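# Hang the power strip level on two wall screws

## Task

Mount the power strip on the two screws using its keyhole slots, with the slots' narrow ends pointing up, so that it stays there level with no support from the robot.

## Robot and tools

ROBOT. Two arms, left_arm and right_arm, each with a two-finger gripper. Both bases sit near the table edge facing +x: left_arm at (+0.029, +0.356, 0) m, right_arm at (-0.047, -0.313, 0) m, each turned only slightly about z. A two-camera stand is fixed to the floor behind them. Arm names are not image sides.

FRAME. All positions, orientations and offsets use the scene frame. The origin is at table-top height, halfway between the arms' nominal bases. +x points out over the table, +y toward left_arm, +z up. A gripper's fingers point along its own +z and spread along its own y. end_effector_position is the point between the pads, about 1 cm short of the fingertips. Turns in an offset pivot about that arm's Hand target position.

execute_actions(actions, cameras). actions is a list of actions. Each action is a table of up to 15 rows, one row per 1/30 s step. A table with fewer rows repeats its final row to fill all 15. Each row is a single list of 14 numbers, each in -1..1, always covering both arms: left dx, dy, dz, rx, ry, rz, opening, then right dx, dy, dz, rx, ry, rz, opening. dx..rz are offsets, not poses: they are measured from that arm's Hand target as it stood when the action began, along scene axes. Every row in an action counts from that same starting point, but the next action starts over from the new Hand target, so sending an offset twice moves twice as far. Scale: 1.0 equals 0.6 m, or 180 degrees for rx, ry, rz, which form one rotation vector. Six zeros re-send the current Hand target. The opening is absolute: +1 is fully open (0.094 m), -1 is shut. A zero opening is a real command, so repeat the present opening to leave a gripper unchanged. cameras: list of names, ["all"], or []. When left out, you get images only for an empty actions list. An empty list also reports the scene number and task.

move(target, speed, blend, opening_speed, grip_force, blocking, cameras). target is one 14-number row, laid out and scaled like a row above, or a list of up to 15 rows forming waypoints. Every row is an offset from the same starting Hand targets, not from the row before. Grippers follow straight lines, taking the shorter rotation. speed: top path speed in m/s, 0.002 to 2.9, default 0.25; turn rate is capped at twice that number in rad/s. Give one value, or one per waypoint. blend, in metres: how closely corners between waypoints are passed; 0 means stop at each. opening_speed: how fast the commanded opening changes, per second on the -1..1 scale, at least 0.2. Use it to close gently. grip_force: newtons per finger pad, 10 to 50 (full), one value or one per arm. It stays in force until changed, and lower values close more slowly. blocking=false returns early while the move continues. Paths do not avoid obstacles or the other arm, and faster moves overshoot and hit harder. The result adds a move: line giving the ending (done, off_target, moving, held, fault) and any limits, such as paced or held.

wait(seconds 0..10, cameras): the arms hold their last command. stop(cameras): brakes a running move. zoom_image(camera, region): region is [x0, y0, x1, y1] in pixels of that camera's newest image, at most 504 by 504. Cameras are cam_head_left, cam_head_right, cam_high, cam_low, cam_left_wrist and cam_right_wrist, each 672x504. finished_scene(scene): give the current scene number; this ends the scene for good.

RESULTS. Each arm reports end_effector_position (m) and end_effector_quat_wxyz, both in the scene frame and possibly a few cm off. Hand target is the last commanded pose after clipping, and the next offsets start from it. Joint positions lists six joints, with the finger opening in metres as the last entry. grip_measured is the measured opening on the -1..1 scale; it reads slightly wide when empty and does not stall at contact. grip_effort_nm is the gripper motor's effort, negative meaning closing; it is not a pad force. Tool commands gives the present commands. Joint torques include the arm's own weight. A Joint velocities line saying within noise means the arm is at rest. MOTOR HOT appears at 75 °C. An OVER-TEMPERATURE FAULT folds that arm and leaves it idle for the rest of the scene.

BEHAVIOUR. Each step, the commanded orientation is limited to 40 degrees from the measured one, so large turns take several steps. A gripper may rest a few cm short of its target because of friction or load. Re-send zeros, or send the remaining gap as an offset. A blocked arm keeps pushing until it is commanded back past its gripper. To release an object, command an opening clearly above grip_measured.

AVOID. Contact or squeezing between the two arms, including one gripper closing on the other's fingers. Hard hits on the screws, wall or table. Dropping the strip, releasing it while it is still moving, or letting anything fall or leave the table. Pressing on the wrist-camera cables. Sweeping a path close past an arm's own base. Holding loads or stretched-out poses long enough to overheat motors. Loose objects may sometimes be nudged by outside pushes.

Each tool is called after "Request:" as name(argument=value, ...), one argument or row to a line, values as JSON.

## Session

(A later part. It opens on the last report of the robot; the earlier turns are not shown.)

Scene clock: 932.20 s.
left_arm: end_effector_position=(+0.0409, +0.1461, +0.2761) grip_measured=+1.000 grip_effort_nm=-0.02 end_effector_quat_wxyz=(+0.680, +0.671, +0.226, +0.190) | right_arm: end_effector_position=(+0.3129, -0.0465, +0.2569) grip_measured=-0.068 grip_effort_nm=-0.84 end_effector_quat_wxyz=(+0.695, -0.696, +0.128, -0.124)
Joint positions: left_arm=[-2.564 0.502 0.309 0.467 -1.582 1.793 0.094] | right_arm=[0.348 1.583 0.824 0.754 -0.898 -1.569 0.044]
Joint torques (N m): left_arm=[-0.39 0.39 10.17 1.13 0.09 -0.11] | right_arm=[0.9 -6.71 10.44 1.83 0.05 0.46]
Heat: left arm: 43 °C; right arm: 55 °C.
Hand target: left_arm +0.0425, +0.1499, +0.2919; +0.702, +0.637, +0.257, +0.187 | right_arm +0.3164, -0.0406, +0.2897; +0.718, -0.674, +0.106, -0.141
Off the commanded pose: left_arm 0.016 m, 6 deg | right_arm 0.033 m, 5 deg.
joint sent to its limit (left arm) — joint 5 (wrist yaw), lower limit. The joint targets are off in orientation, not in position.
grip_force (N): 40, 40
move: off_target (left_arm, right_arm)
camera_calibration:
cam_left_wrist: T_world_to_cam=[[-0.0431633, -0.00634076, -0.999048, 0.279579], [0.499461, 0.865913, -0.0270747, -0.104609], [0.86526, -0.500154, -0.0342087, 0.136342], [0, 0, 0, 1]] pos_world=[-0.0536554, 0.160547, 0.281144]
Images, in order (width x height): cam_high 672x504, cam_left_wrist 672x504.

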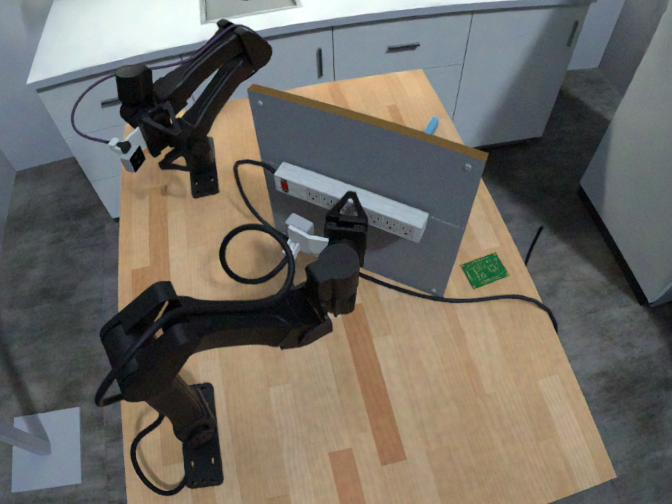

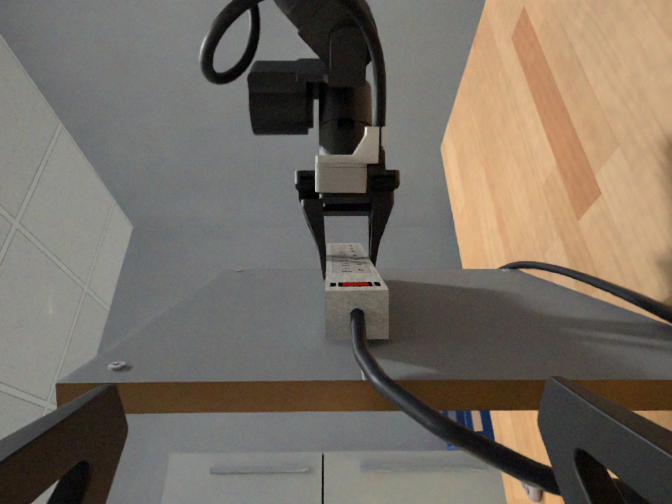

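Request:
move(
  target=[0,0,0,0,0,0,1,0.006,0.008,0.006,0,0,0,-0.4],
  speed=0.03,
  cameras=["cam_left_wrist","cam_high"],
)

Request:
zoom_image(
  camera="cam_high",
  region=[240, 130, 440, 290],
)

Request:
zoom_image(
  camera="cam_left_wrist",
  region=[270, 220, 430, 400],
)

Scene clock: 937.70 s.
left_arm: end_effector_position=(+0.0409, +0.1461, +0.2761) grip_measured=+1.000 grip_effort_nm=-0.02 end_effector_quat_wxyz=(+0.680, +0.671, +0.226, +0.190) | right_arm: end_effector_position=(+0.3125, -0.0448, +0.2570) grip_measured=-0.068 grip_effort_nm=-0.84 end_effector_quat_wxyz=(+0.695, -0.697, +0.128, -0.122)
Joint positions: left_arm=[-2.564 0.502 0.309 0.467 -1.582 1.793 0.094] | right_arm=[0.353 1.583 0.828 0.746 -0.897 -1.569 0.044]
Joint torques (N m): left_arm=[-0.39 0.39 10.15 1.13 0.1 -0.11] | right_arm=[1.55 -6.35 12.15 1.83 0.05 0.47]
Heat: left arm: 43 °C; right arm: 55 °C.
Hand target: left_arm +0.0425, +0.1499, +0.2919; +0.702, +0.637, +0.257, +0.187 | right_arm +0.3200, -0.0359, +0.2932; +0.718, -0.674, +0.106, -0.141
Off the commanded pose: left_arm 0.016 m, 6 deg | right_arm 0.038 m, 5 deg.
joint sent to its limit (left arm) — joint 5 (wrist yaw), lower limit. The joint targets are off in orientation, not in position.
grip_force (N): 40, 40
move: off_target (left_arm, right_arm)
camera_calibration:
cam_left_wrist: T_world_to_cam=[[-0.0431633, -0.00634076, -0.999048, 0.279579], [0.499461, 0.865913, -0.0270747, -0.104609], [0.86526, -0.500154, -0.0342087, 0.136342], [0, 0, 0, 1]] pos_world=[-0.0536554, 0.160547, 0.281144]
Images, in order (width x height): cam_high 672x504, cam_left_wrist 672x504.

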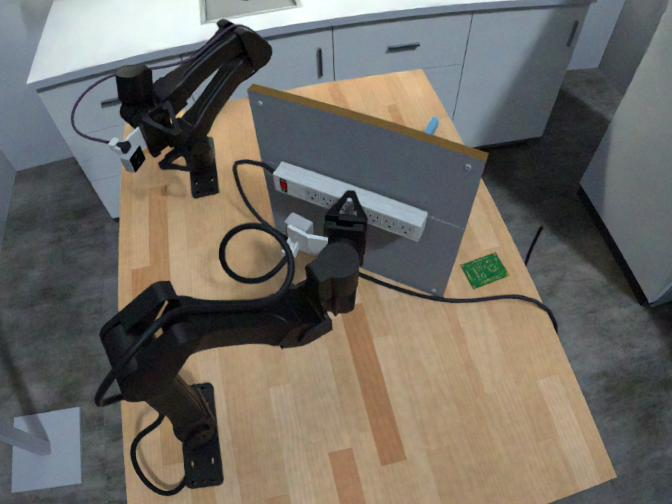

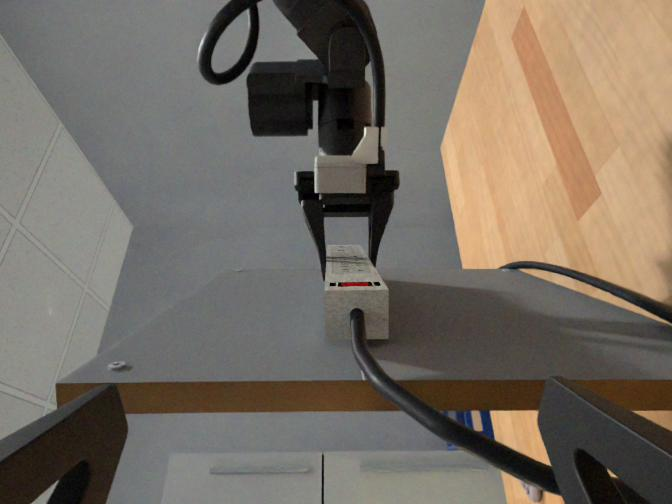

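Scaled by 2.520.

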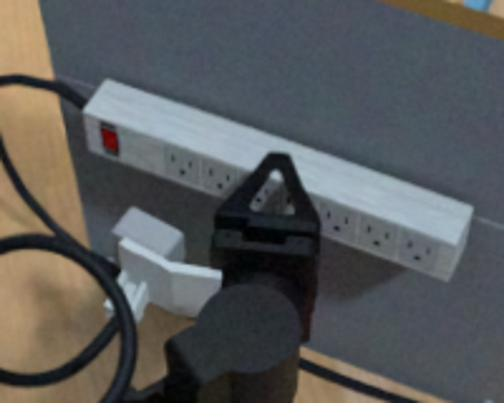

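Scaled by 2.800.

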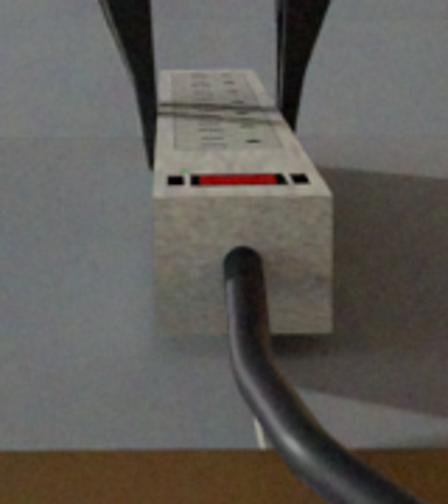

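Request:
move(
  target=[
    [0,0,0,0,0,0,1,0.0,0.0,0.0,0.012,0.014,0,-0.4],
    [0,0,0,0,0,0,1,0.002,0.002,0.0,-0.014,-0.017,0,-0.4],
    [0,0,0,0,0,0,1,0.002,0.003,0.0,0.0,0.0,0,-0.4],
  ],
  speed=0.04,
  cameras=["cam_left_wrist","cam_high"],
)

Request:
zoom_image(
  camera="cam_high",
  region=[240, 130, 440, 290],
)

Request:
zoom_image(
  camera="cam_left_wrist",
  region=[270, 220, 430, 400],
)

Scene clock: 947.33 s.
left_arm: end_effector_position=(+0.0409, +0.1461, +0.2761) grip_measured=+1.000 grip_effort_nm=-0.02 end_effector_quat_wxyz=(+0.680, +0.671, +0.226, +0.190) | right_arm: end_effector_position=(+0.3119, -0.0434, +0.2525) grip_measured=-0.068 grip_effort_nm=-0.84 end_effector_quat_wxyz=(+0.690, -0.704, +0.121, -0.117)
Joint positions: left_arm=[-2.564 0.502 0.309 0.467 -1.582 1.793 0.094] | right_arm=[0.352 1.591 0.838 0.717 -0.913 -1.596 0.044]
Joint torques (N m): left_arm=[-0.39 0.39 10.17 1.12 0.1 -0.11] | right_arm=[1.68 -6.38 11.71 1.99 0.25 0.77]
Heat: left arm: 43 °C; right arm: 56 °C.
Hand target: left_arm +0.0425, +0.1499, +0.2919; +0.702, +0.637, +0.257, +0.187 | right_arm +0.3212, -0.0341, +0.2932; +0.718, -0.674, +0.106, -0.141
Off the commanded pose: left_arm 0.016 m, 6 deg | right_arm 0.043 m, 6 deg.
joint sent to its limit (left arm) — joint 5 (wrist yaw), lower limit. The joint targets are off in orientation, not in position.
grip_force (N): 40, 40
move: off_target (left_arm, right_arm)
camera_calibration:
cam_left_wrist: T_world_to_cam=[[-0.0431633, -0.00634076, -0.999048, 0.279579], [0.499461, 0.865913, -0.0270747, -0.104609], [0.86526, -0.500154, -0.0342087, 0.136342], [0, 0, 0, 1]] pos_world=[-0.0536554, 0.160547, 0.281144]
Images, in order (width x height): cam_high 672x504, cam_left_wrist 672x504.

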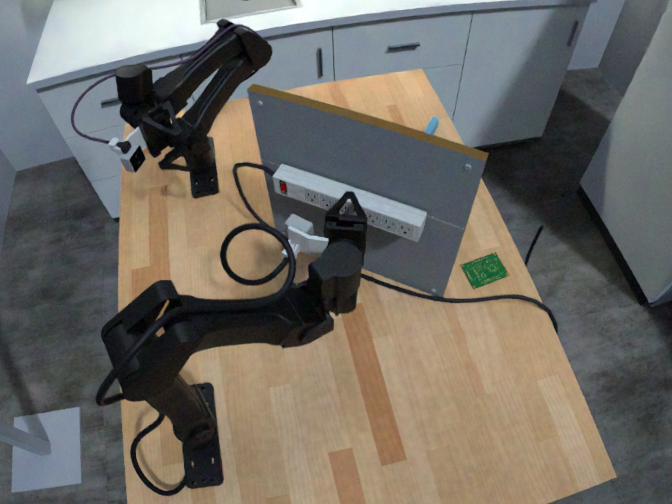

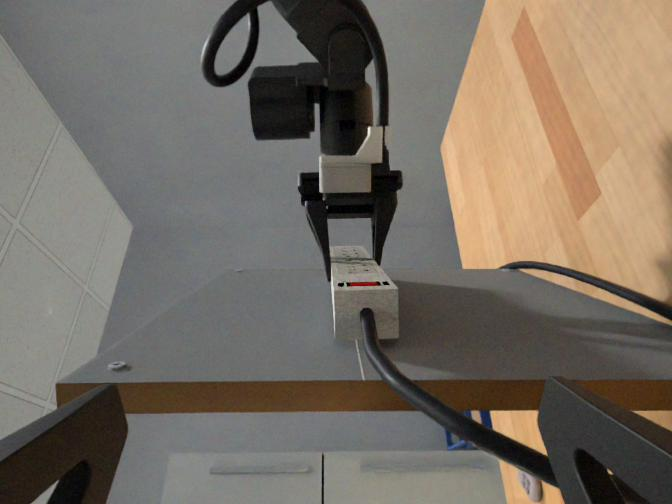

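Scaled by 2.520.

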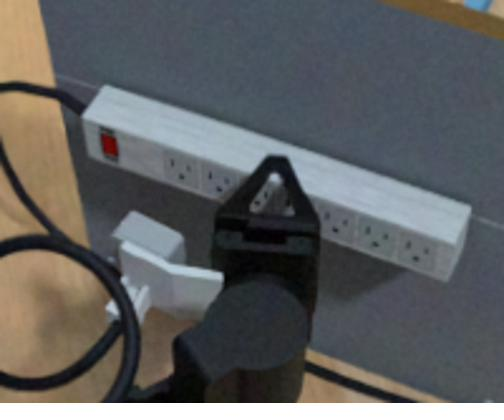

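Scaled by 2.800.

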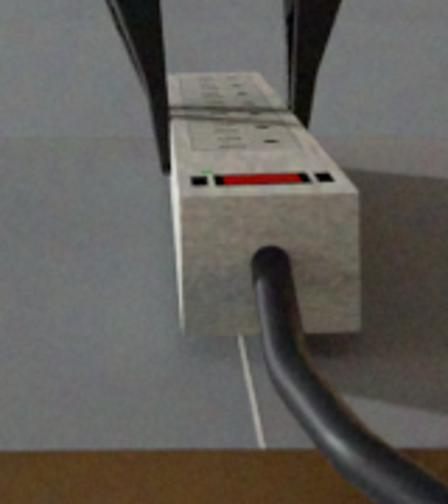

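Request:
move(
  target=[
    [0,0,0,0,0,0,1,-0.07,-0.085,0.02,0,0,0.05,-0.4],
    [0,0,0,0,0,0,1,-0.1,-0.13,0.03,0,0,0.25,-0.4],
  ],
  blend=0.02,
  speed=0.1,
  cameras=["cam_left_wrist","cam_high","cam_low"],
)

Scene clock: 957.87 s.
left_arm: end_effector_position=(+0.0409, +0.1461, +0.2761) grip_measured=+1.000 grip_effort_nm=-0.02 end_effector_quat_wxyz=(+0.680, +0.671, +0.226, +0.190) | right_arm: end_effector_position=(+0.2699, -0.1098, +0.2964) grip_measured=-0.068 grip_effort_nm=-0.84 end_effector_quat_wxyz=(+0.706, -0.707, -0.034, +0.019)
Joint positions: left_arm=[-2.564 0.502 0.309 0.467 -1.582 1.793 0.094] | right_arm=[0.101 1.629 0.953 0.978 -1.577 -1.289 0.044]
Joint torques (N m): left_arm=[-0.39 0.4 10.15 1.13 0.11 -0.11] | right_arm=[-0.24 -10.1 6.58 0.61 0.1 0.26]
Heat: left arm: 43 °C; right arm: 55 °C.
Hand target: left_arm +0.0425, +0.1499, +0.2919; +0.702, +0.637, +0.257, +0.187 | right_arm +0.2613, -0.1121, +0.3112; +0.717, -0.663, -0.159, +0.144
Off the commanded pose: left_arm 0.016 m, 6 deg | right_arm 0.017 m, 21 deg.
joint sent to its limit (left arm) — joint 5 (wrist yaw), lower limit. The joint targets are off in orientation, not in position.
joint sent to its limit (right arm) — joint 5 (wrist yaw), lower limit. The joint targets are off in orientation, not in position.
grip_force (N): 40, 40
move: off_target (left_arm, right_arm)
camera_calibration:
cam_left_wrist: T_world_to_cam=[[-0.0431633, -0.00634076, -0.999048, 0.279579], [0.499461, 0.865913, -0.0270747, -0.104609], [0.86526, -0.500154, -0.0342087, 0.136342], [0, 0, 0, 1]] pos_world=[-0.0536554, 0.160547, 0.281144]
Images, in order (width x height): cam_high 672x504, cam_low 672x504, cam_left_wrist 672x504.

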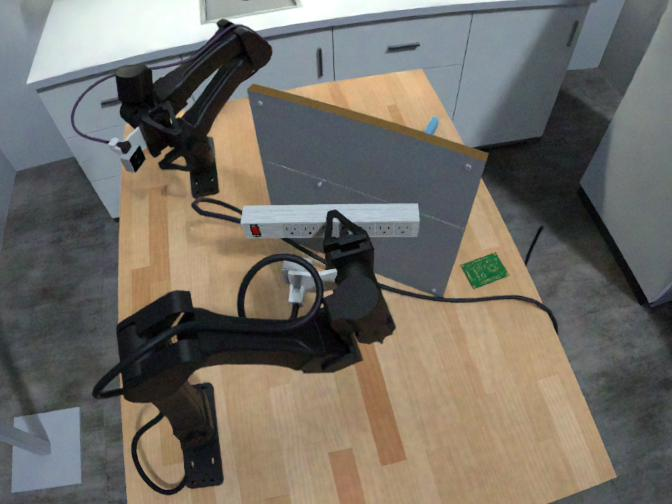

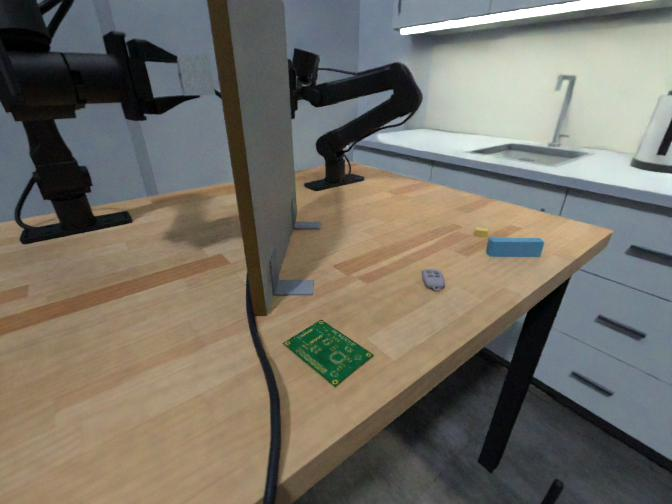

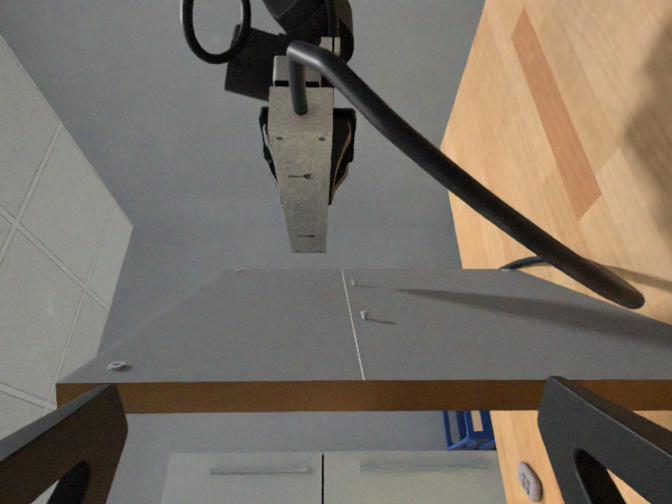

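Excellent view.

Request:
zoom_image(
  camera="cam_left_wrist",
  region=[250, 75, 370, 265],
)

Request:
zoom_image(
  camera="cam_left_wrist",
  region=[270, 150, 340, 260],
)

Scaled by 2.653.

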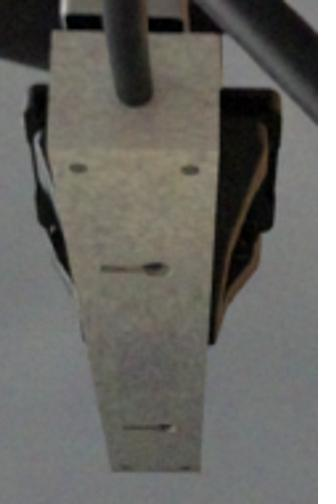

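Scaled by 4.582.

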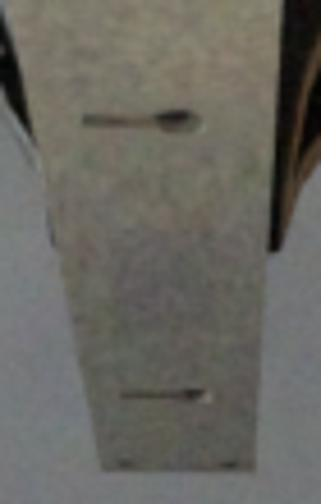

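Request:
move(
  target=[
    [0,0,0,0,0,0,1,0.03,0.02,0,0,0,-0.2,-0.4],
    [0,0,0,0,0,0,1,0.0843,0.088,-0.03,0,0,-0.25,-0.4],
  ],
  blend=0.02,
  speed=0.09,
  cameras=["cam_left_wrist","cam_high"],
)

Request:
zoom_image(
  camera="cam_high",
  region=[240, 130, 440, 290],
)

Request:
zoom_image(
  camera="cam_left_wrist",
  region=[270, 220, 430, 400],
)

Scene clock: 992.13 s.
left_arm: end_effector_position=(+0.0409, +0.1461, +0.2761) grip_measured=+1.000 grip_effort_nm=-0.02 end_effector_quat_wxyz=(+0.680, +0.671, +0.226, +0.190) | right_arm: end_effector_position=(+0.3130, -0.0621, +0.2769) grip_measured=-0.068 grip_effort_nm=-0.84 end_effector_quat_wxyz=(+0.705, -0.686, +0.118, -0.134)
Joint positions: left_arm=[-2.564 0.502 0.309 0.467 -1.582 1.793 0.094] | right_arm=[0.301 1.545 0.832 0.765 -0.944 -1.546 0.044]
Joint torques (N m): left_arm=[-0.38 0.42 10.17 1.13 0.08 -0.11] | right_arm=[0.75 -6.32 7.9 1.6 0.03 0.3]
Heat: left arm: 43 °C; right arm: 49 °C.
Hand target: left_arm +0.0425, +0.1499, +0.2919; +0.702, +0.637, +0.257, +0.187 | right_arm +0.3118, -0.0593, +0.2933; +0.718, -0.674, +0.106, -0.141
Off the commanded pose: left_arm 0.016 m, 6 deg | right_arm 0.017 m, 3 deg.
joint sent to its limit (left arm) — joint 5 (wrist yaw), lower limit. The joint targets are off in orientation, not in position.
grip_force (N): 40, 40
move: off_target (left_arm, right_arm)
camera_calibration:
cam_left_wrist: T_world_to_cam=[[-0.0431633, -0.00634076, -0.999048, 0.279579], [0.499461, 0.865913, -0.0270747, -0.104609], [0.86526, -0.500154, -0.0342087, 0.136342], [0, 0, 0, 1]] pos_world=[-0.0536554, 0.160547, 0.281144]
Images, in order (width x height): cam_high 672x504, cam_left_wrist 672x504.

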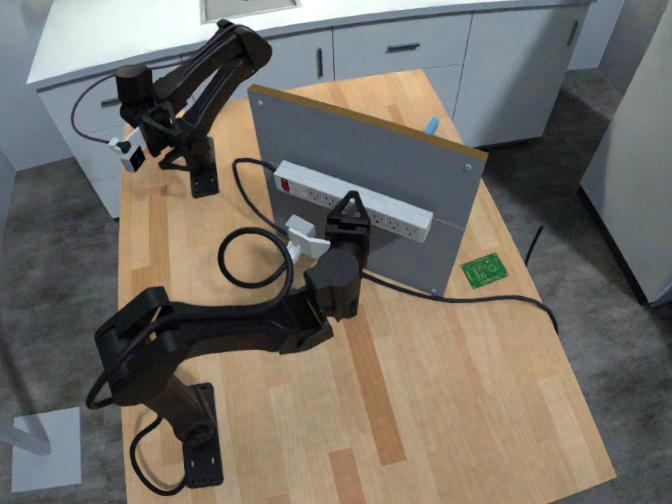

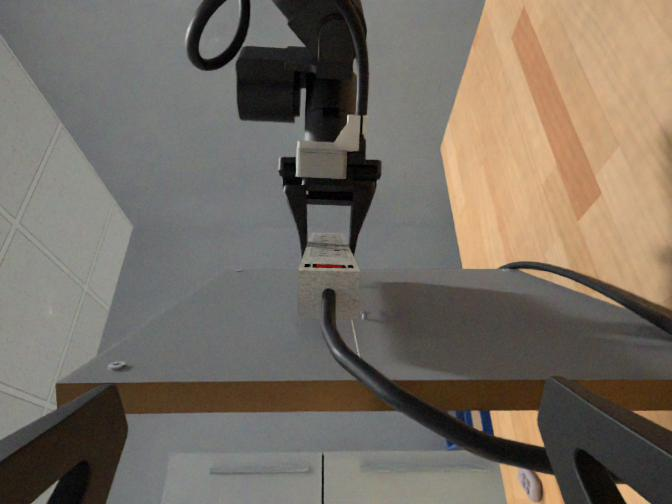

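Scaled by 2.520.

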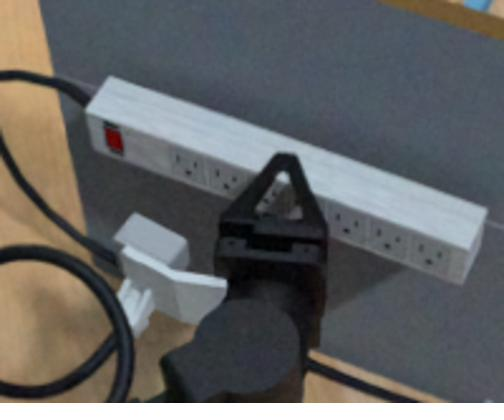

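Scaled by 2.800.

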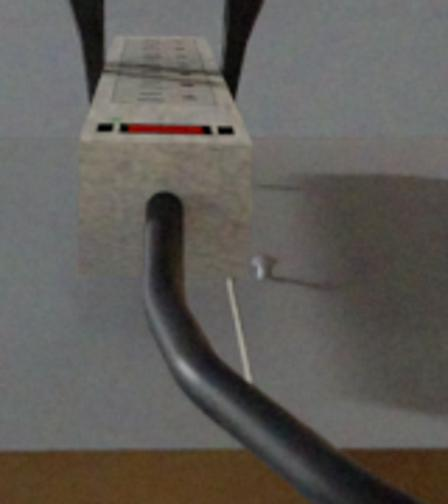

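Request:
move(
  target=[0,0,0,0,0,0,1,0.0145,0.0225,-0.012,-0.003,0.0025,0,-0.4],
  speed=0.03,
  cameras=["cam_left_wrist","cam_high"],
)

Request:
zoom_image(
  camera="cam_high",
  region=[240, 130, 440, 290],
)

Request:
zoom_image(
  camera="cam_left_wrist",
  region=[270, 220, 430, 400],
)

Scene clock: 999.13 s.
left_arm: end_effector_position=(+0.0409, +0.1461, +0.2761) grip_measured=+1.000 grip_effort_nm=-0.02 end_effector_quat_wxyz=(+0.680, +0.671, +0.226, +0.190) | right_arm: end_effector_position=(+0.3176, -0.0512, +0.2564) grip_measured=-0.068 grip_effort_nm=-0.84 end_effector_quat_wxyz=(+0.695, -0.696, +0.132, -0.123)
Joint positions: left_arm=[-2.564 0.502 0.309 0.467 -1.582 1.793 0.094] | right_arm=[0.332 1.591 0.832 0.754 -0.91 -1.562 0.044]
Joint torques (N m): left_arm=[-0.36 0.39 10.17 1.13 0.1 -0.11] | right_arm=[0.77 -6.58 10.62 1.74 -0.05 0.33]
Heat: left arm: 43 °C; right arm: 50 °C.
Hand target: left_arm +0.0425, +0.1499, +0.2919; +0.702, +0.637, +0.257, +0.187 | right_arm +0.3205, -0.0458, +0.2860; +0.714, -0.678, +0.109, -0.139
Off the commanded pose: left_arm 0.016 m, 6 deg | right_arm 0.030 m, 4 deg.
joint sent to its limit (left arm) — joint 5 (wrist yaw), lower limit. The joint targets are off in orientation, not in position.
grip_force (N): 40, 40
move: off_target (left_arm, right_arm)
camera_calibration:
cam_left_wrist: T_world_to_cam=[[-0.0431633, -0.00634076, -0.999048, 0.279579], [0.499461, 0.865913, -0.0270747, -0.104609], [0.86526, -0.500154, -0.0342087, 0.136342], [0, 0, 0, 1]] pos_world=[-0.0536554, 0.160547, 0.281144]
Images, in order (width x height): cam_high 672x504, cam_left_wrist 672x504.

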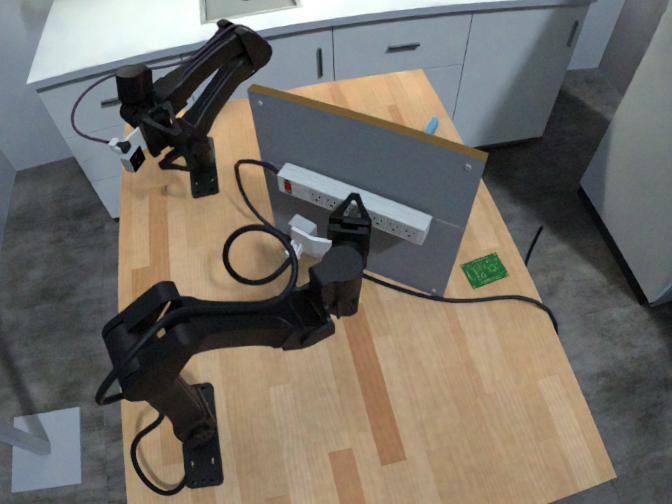

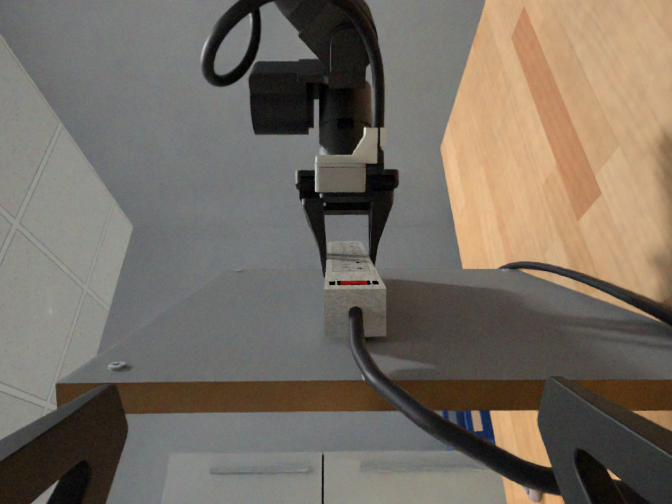

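Scaled by 2.520.

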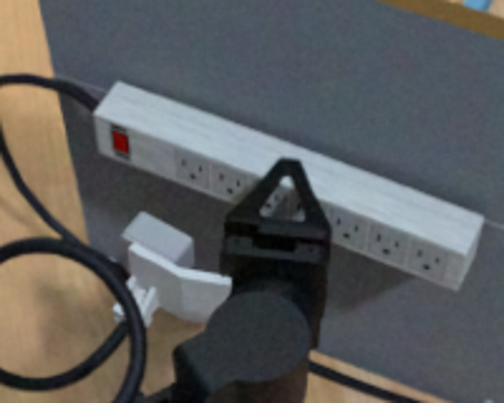

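Scaled by 2.800.

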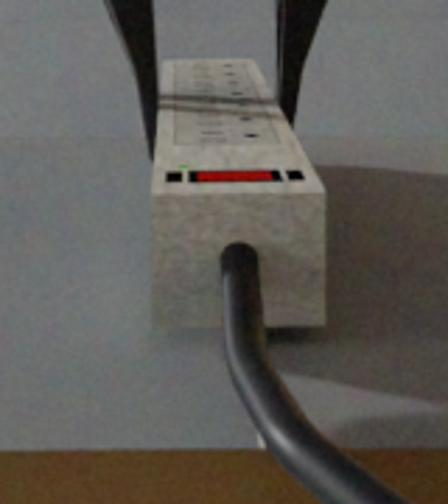

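Request:
move(
  target=[0,0,0,0,0,0,1,0.005,0.008,0.006,-0.001,-0.001,0,-0.4],
  speed=0.03,
  cameras=["cam_left_wrist","cam_high"],
)

Request:
zoom_image(
  camera="cam_high",
  region=[240, 130, 440, 290],
)

Request:
zoom_image(
  camera="cam_left_wrist",
  region=[270, 220, 430, 400],
)

Scene clock: 1003.97 s.
left_arm: end_effector_position=(+0.0409, +0.1461, +0.2761) grip_measured=+1.000 grip_effort_nm=-0.02 end_effector_quat_wxyz=(+0.680, +0.671, +0.226, +0.190) | right_arm: end_effector_position=(+0.3168, -0.0490, +0.2543) grip_measured=-0.068 grip_effort_nm=-0.84 end_effector_quat_wxyz=(+0.692, -0.700, +0.134, -0.118)
Joint positions: left_arm=[-2.564 0.502 0.309 0.467 -1.582 1.793 0.094] | right_arm=[0.337 1.591 0.837 0.73 -0.908 -1.57 0.044]
Joint torques (N m): left_arm=[-0.39 0.39 10.15 1.12 0.1 -0.11] | right_arm=[1.17 -6.53 12.01 1.75 0.08 0.31]
Heat: left arm: 43 °C; right arm: 50 °C.
Hand target: left_arm +0.0425, +0.1499, +0.2919; +0.702, +0.637, +0.257, +0.187 | right_arm +0.3235, -0.0410, +0.2895; +0.713, -0.679, +0.107, -0.140
Off the commanded pose: left_arm 0.016 m, 6 deg | right_arm 0.037 m, 5 deg.
joint sent to its limit (left arm) — joint 5 (wrist yaw), lower limit. The joint targets are off in orientation, not in position.
grip_force (N): 40, 40
move: off_target (left_arm, right_arm)
camera_calibration:
cam_left_wrist: T_world_to_cam=[[-0.0431633, -0.00634076, -0.999048, 0.279579], [0.499461, 0.865913, -0.0270747, -0.104609], [0.86526, -0.500154, -0.0342087, 0.136342], [0, 0, 0, 1]] pos_world=[-0.0536554, 0.160547, 0.281144]
Images, in order (width x height): cam_high 672x504, cam_left_wrist 672x504.

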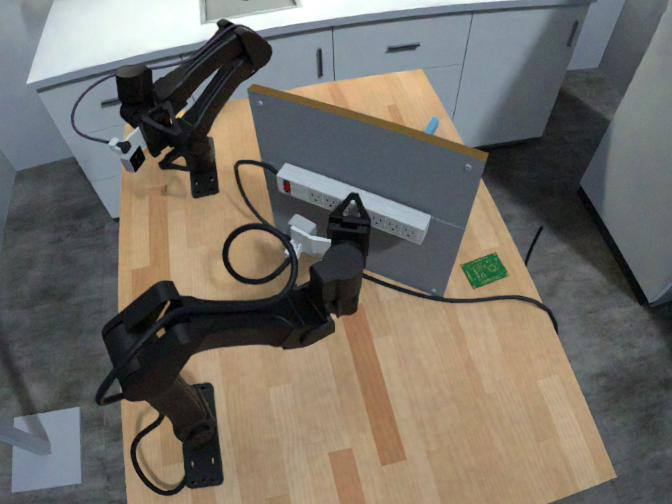

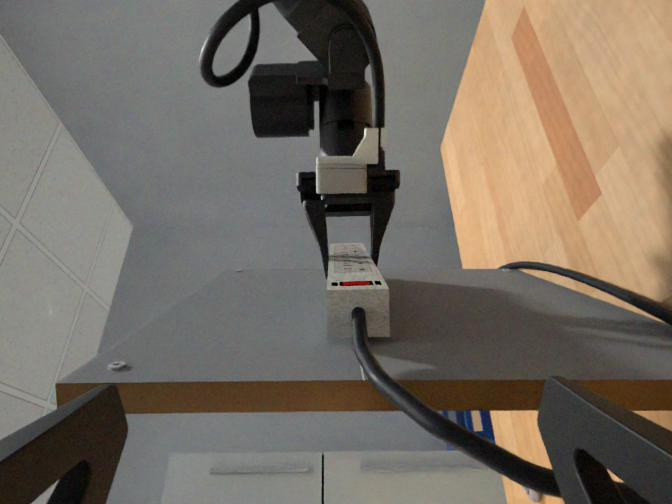

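Scaled by 2.520.

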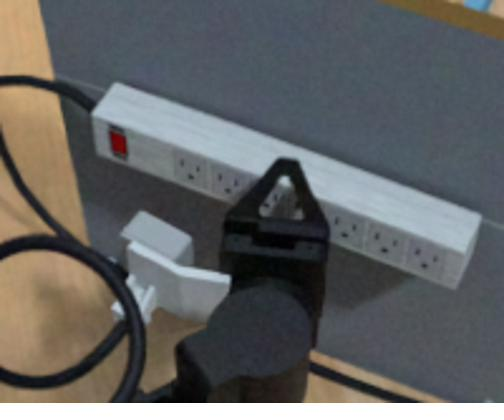

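Scaled by 2.800.

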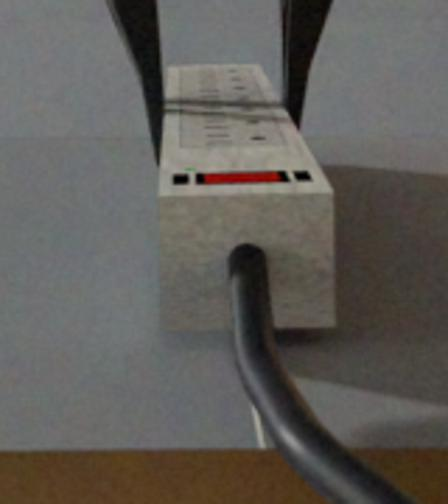

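Request:
move(
  target=[0,0,0,0,0,0,1,0.002,0.001,0.025,0,0,0,-0.4],
  speed=0.03,
  cameras=[],
)

Request:
move(
  target=[0,0,0,0,0,0,1,0,0,0.008,0,0,0,-0.4],
  speed=0.03,
  cameras=["cam_left_wrist","cam_high"],
)

Request:
zoom_image(
  camera="cam_high",
  region=[240, 130, 440, 290],
)

Request:
zoom_image(
  camera="cam_left_wrist",
  region=[270, 220, 430, 400],
)

Scene clock: 1012.13 s.
left_arm: end_effector_position=(+0.0409, +0.1461, +0.2761) grip_measured=+1.000 grip_effort_nm=-0.02 end_effector_quat_wxyz=(+0.680, +0.671, +0.226, +0.190) | right_arm: end_effector_position=(+0.3183, -0.0475, +0.2535) grip_measured=-0.068 grip_effort_nm=-0.84 end_effector_quat_wxyz=(+0.685, -0.707, +0.142, -0.104)
Joint positions: left_arm=[-2.564 0.502 0.309 0.467 -1.582 1.793 0.094] | right_arm=[0.337 1.591 0.866 0.661 -0.917 -1.573 0.044]
Joint torques (N m): left_arm=[-0.43 0.42 10.15 1.13 0.1 -0.11] | right_arm=[1.13 -8.39 12.78 1.79 0.09 0.37]
Heat: left arm: 43 °C; right arm: 51 °C.
Hand target: left_arm +0.0425, +0.1499, +0.2919; +0.702, +0.637, +0.257, +0.187 | right_arm +0.3247, -0.0404, +0.3045; +0.713, -0.679, +0.107, -0.140
Off the commanded pose: left_arm 0.016 m, 6 deg | right_arm 0.052 m, 7 deg.
joint sent to its limit (left arm) — joint 5 (wrist yaw), lower limit. The joint targets are off in orientation, not in position.
grip_force (N): 40, 40
move: off_target (left_arm, right_arm)
No camera images: "cameras" was empty.

Scene clock: 1012.97 s.
left_arm: end_effector_position=(+0.0409, +0.1461, +0.2761) grip_measured=+1.000 grip_effort_nm=-0.02 end_effector_quat_wxyz=(+0.680, +0.671, +0.226, +0.190) | right_arm: end_effector_position=(+0.3186, -0.0474, +0.2536) grip_measured=-0.068 grip_effort_nm=-0.84 end_effector_quat_wxyz=(+0.684, -0.709, +0.142, -0.100)
Joint positions: left_arm=[-2.564 0.502 0.309 0.467 -1.582 1.793 0.094] | right_arm=[0.336 1.591 0.875 0.642 -0.922 -1.577 0.044]
Joint torques (N m): left_arm=[-0.35 0.43 10.14 1.13 0.09 -0.12] | right_arm=[1.05 -9.07 12.79 1.8 0.12 0.43]
Heat: left arm: 43 °C; right arm: 51 °C.
Hand target: left_arm +0.0425, +0.1499, +0.2919; +0.702, +0.637, +0.257, +0.187 | right_arm +0.3247, -0.0404, +0.3094; +0.713, -0.679, +0.107, -0.140
Off the commanded pose: left_arm 0.016 m, 6 deg | right_arm 0.056 m, 8 deg.
joint sent to its limit (left arm) — joint 5 (wrist yaw), lower limit. The joint targets are off in orientation, not in position.
grip_force (N): 40, 40
move: off_target (left_arm, right_arm)
camera_calibration:
cam_left_wrist: T_world_to_cam=[[-0.0431633, -0.00634076, -0.999048, 0.279579], [0.499461, 0.865913, -0.0270747, -0.104609], [0.86526, -0.500154, -0.0342087, 0.136342], [0, 0, 0, 1]] pos_world=[-0.0536554, 0.160547, 0.281144]
Images, in order (width x height): cam_high 672x504, cam_left_wrist 672x504.

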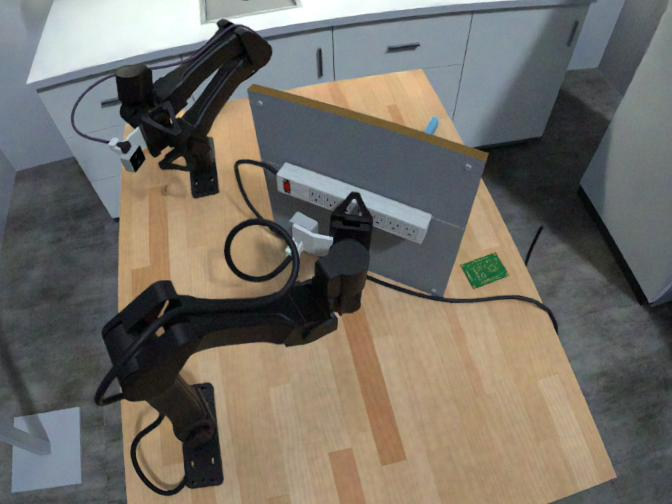

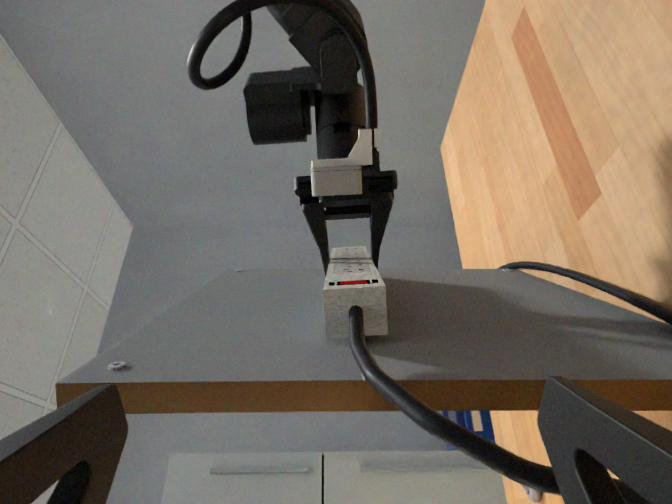

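Scaled by 2.520.

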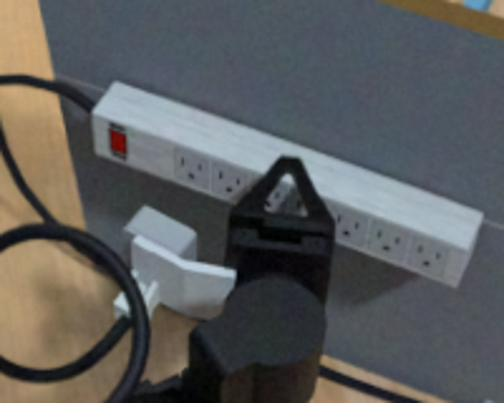

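Scaled by 2.800.

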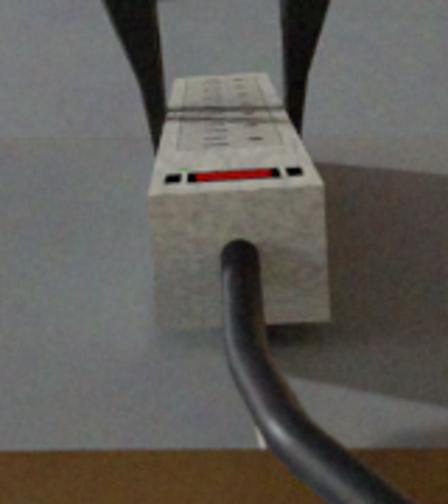

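Request:
move(
  target=[0,0,0,0,0,0,1,0.008,0.01,-0.008,0.015,-0.013,0,-0.4],
  speed=0.03,
  cameras=["cam_left_wrist","cam_high"],
)

Request:
zoom_image(
  camera="cam_high",
  region=[240, 130, 440, 290],
)

Request:
zoom_image(
  camera="cam_left_wrist",
  region=[270, 220, 430, 400],
)

Scene clock: 1019.33 s.
left_arm: end_effector_position=(+0.0409, +0.1461, +0.2761) grip_measured=+1.000 grip_effort_nm=-0.02 end_effector_quat_wxyz=(+0.680, +0.671, +0.226, +0.190) | right_arm: end_effector_position=(+0.3187, -0.0470, +0.2551) grip_measured=-0.068 grip_effort_nm=-0.84 end_effector_quat_wxyz=(+0.691, -0.704, +0.131, -0.099)
Joint positions: left_arm=[-2.564 0.502 0.309 0.467 -1.582 1.793 0.094] | right_arm=[0.331 1.608 0.875 0.689 -0.945 -1.565 0.044]
Joint torques (N m): left_arm=[-0.39 0.43 10.18 1.14 0.1 -0.12] | right_arm=[2.71 -6.6 10.66 2.77 0.47 0.72]
Heat: left arm: 43 °C; right arm: 52 °C.
Hand target: left_arm +0.0425, +0.1499, +0.2919; +0.702, +0.637, +0.257, +0.187 | right_arm +0.3295, -0.0343, +0.3046; +0.731, -0.659, +0.096, -0.151
Off the commanded pose: left_arm 0.016 m, 6 deg | right_arm 0.052 m, 10 deg.
joint sent to its limit (left arm) — joint 5 (wrist yaw), lower limit. The joint targets are off in orientation, not in position.
grip_force (N): 40, 40
move: off_target (left_arm, right_arm)
camera_calibration:
cam_left_wrist: T_world_to_cam=[[-0.0431633, -0.00634076, -0.999048, 0.279579], [0.499461, 0.865913, -0.0270747, -0.104609], [0.86526, -0.500154, -0.0342087, 0.136342], [0, 0, 0, 1]] pos_world=[-0.0536554, 0.160547, 0.281144]
Images, in order (width x height): cam_high 672x504, cam_left_wrist 672x504.

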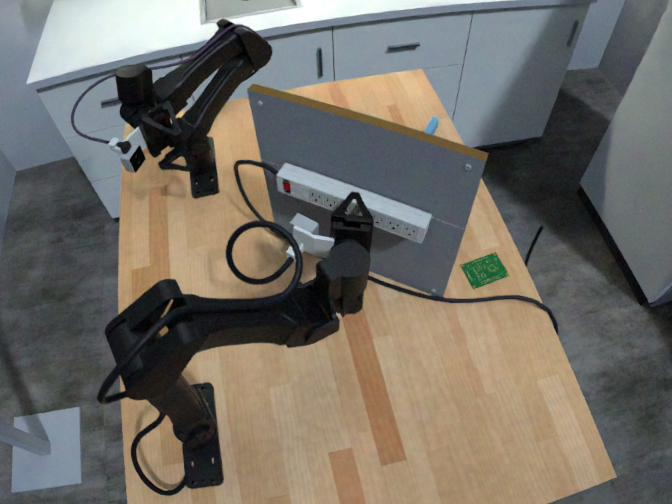

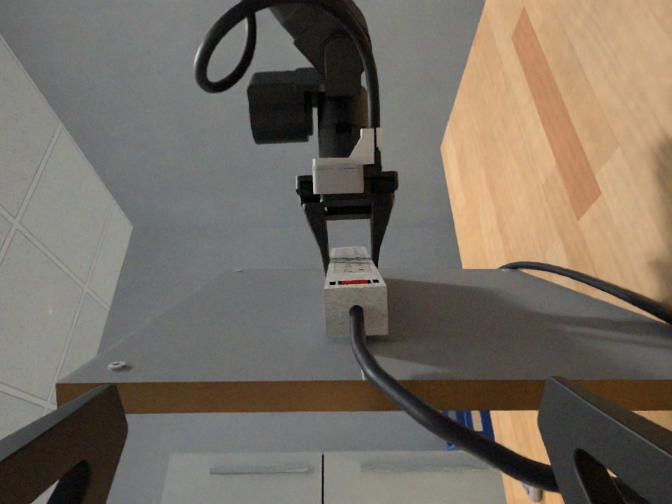

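Scaled by 2.520.

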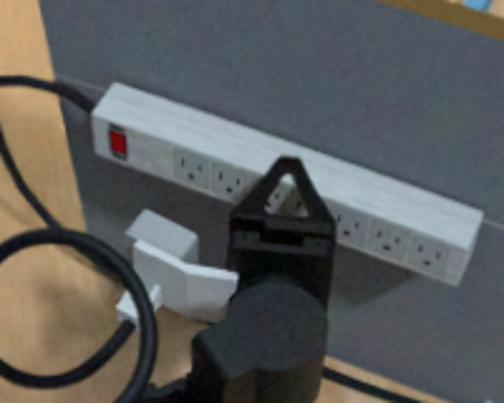

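Scaled by 2.800.

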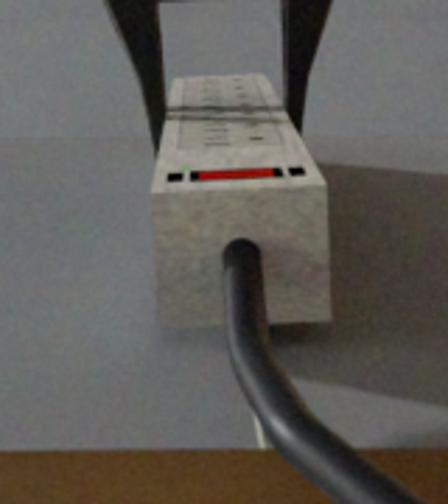

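Request:
move(
  target=[0,0,0,0,0,0,1,-0.01,-0.0125,-0.025,-0.01,0.009,0,-0.4],
  speed=0.03,
  cameras=[],
)

Request:
move(
  target=[0,0,0,0,0,0,1,0,0,-0.012,0,0,0,-0.4],
  speed=0.03,
  cameras=["cam_left_wrist","cam_high"],
)

Request:
zoom_image(
  camera="cam_high",
  region=[240, 130, 440, 290],
)

Request:
zoom_image(
  camera="cam_left_wrist",
  region=[270, 220, 430, 400],
)

Scene clock: 1034.60 s.
left_arm: end_effector_position=(+0.0409, +0.1461, +0.2761) grip_measured=+1.000 grip_effort_nm=-0.02 end_effector_quat_wxyz=(+0.680, +0.671, +0.226, +0.190) | right_arm: end_effector_position=(+0.3186, -0.0475, +0.2544) grip_measured=-0.068 grip_effort_nm=-0.84 end_effector_quat_wxyz=(+0.691, -0.704, +0.131, -0.101)
Joint positions: left_arm=[-2.564 0.502 0.309 0.467 -1.582 1.793 0.094] | right_arm=[0.33 1.608 0.87 0.696 -0.944 -1.565 0.044]
Joint torques (N m): left_arm=[-0.39 0.4 10.17 1.12 0.1 -0.11] | right_arm=[1.77 -7.1 8.32 2.45 0.37 0.43]
Heat: left arm: 43 °C; right arm: 56 °C.
Hand target: left_arm +0.0425, +0.1499, +0.2919; +0.702, +0.637, +0.257, +0.187 | right_arm +0.3235, -0.0419, +0.2896; +0.719, -0.672, +0.104, -0.144
Off the commanded pose: left_arm 0.016 m, 6 deg | right_arm 0.036 m, 8 deg.
joint sent to its limit (left arm) — joint 5 (wrist yaw), lower limit. The joint targets are off in orientation, not in position.
grip_force (N): 40, 40
move: off_target (left_arm, right_arm)
No camera images: "cameras" was empty.

Scene clock: 1035.53 s.
left_arm: end_effector_position=(+0.0409, +0.1461, +0.2761) grip_measured=+1.000 grip_effort_nm=-0.02 end_effector_quat_wxyz=(+0.680, +0.671, +0.226, +0.190) | right_arm: end_effector_position=(+0.3189, -0.0478, +0.2543) grip_measured=-0.068 grip_effort_nm=-0.84 end_effector_quat_wxyz=(+0.695, -0.700, +0.127, -0.108)
Joint positions: left_arm=[-2.564 0.502 0.309 0.467 -1.582 1.793 0.094] | right_arm=[0.331 1.615 0.858 0.738 -0.939 -1.562 0.044]
Joint torques (N m): left_arm=[-0.36 0.44 10.19 1.13 0.09 -0.11] | right_arm=[1.63 -6.57 8.03 2.35 0.31 0.38]
Heat: left arm: 43 °C; right arm: 56 °C.
Hand target: left_arm +0.0425, +0.1499, +0.2919; +0.702, +0.637, +0.257, +0.187 | right_arm +0.3235, -0.0419, +0.2824; +0.719, -0.672, +0.104, -0.144
Off the commanded pose: left_arm 0.016 m, 6 deg | right_arm 0.029 m, 6 deg.
joint sent to its limit (left arm) — joint 5 (wrist yaw), lower limit. The joint targets are off in orientation, not in position.
grip_force (N): 40, 40
move: off_target (left_arm, right_arm)
camera_calibration:
cam_left_wrist: T_world_to_cam=[[-0.0431633, -0.00634076, -0.999048, 0.279579], [0.499461, 0.865913, -0.0270747, -0.104609], [0.86526, -0.500154, -0.0342087, 0.136342], [0, 0, 0, 1]] pos_world=[-0.0536554, 0.160547, 0.281144]
Images, in order (width x height): cam_high 672x504, cam_left_wrist 672x504.

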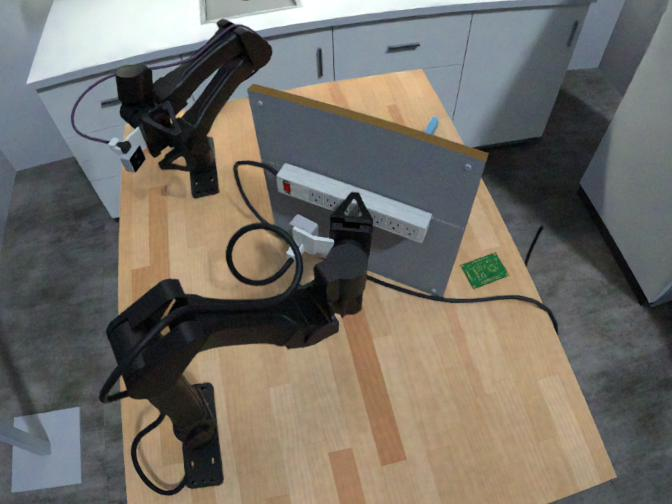

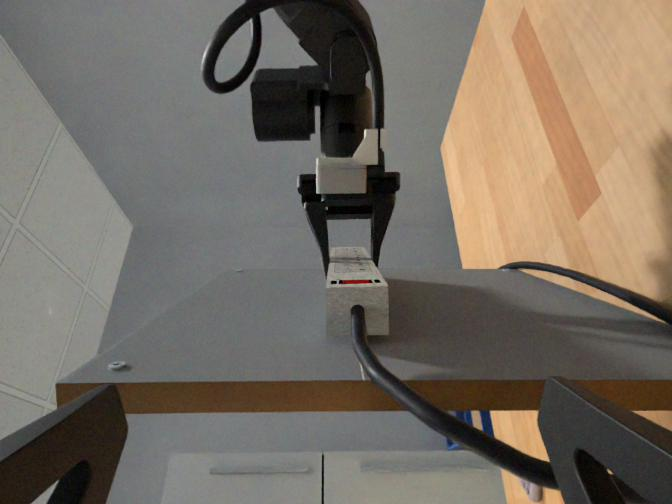

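Scaled by 2.520.

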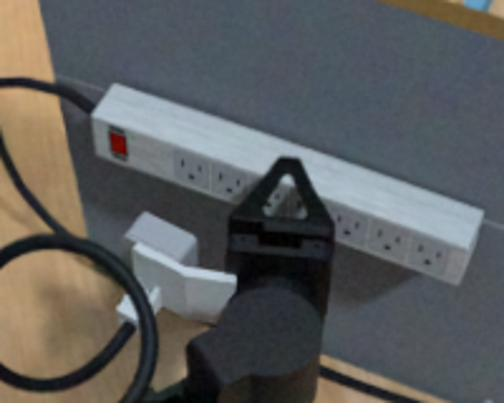

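Scaled by 2.800.

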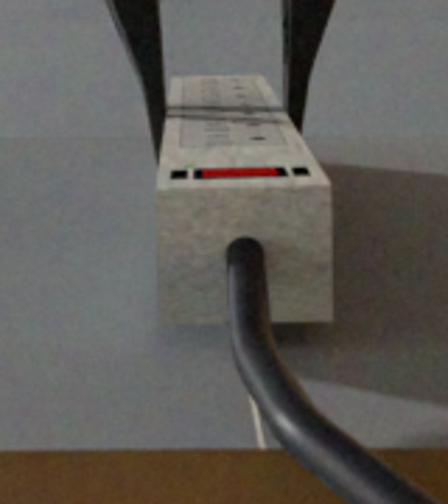

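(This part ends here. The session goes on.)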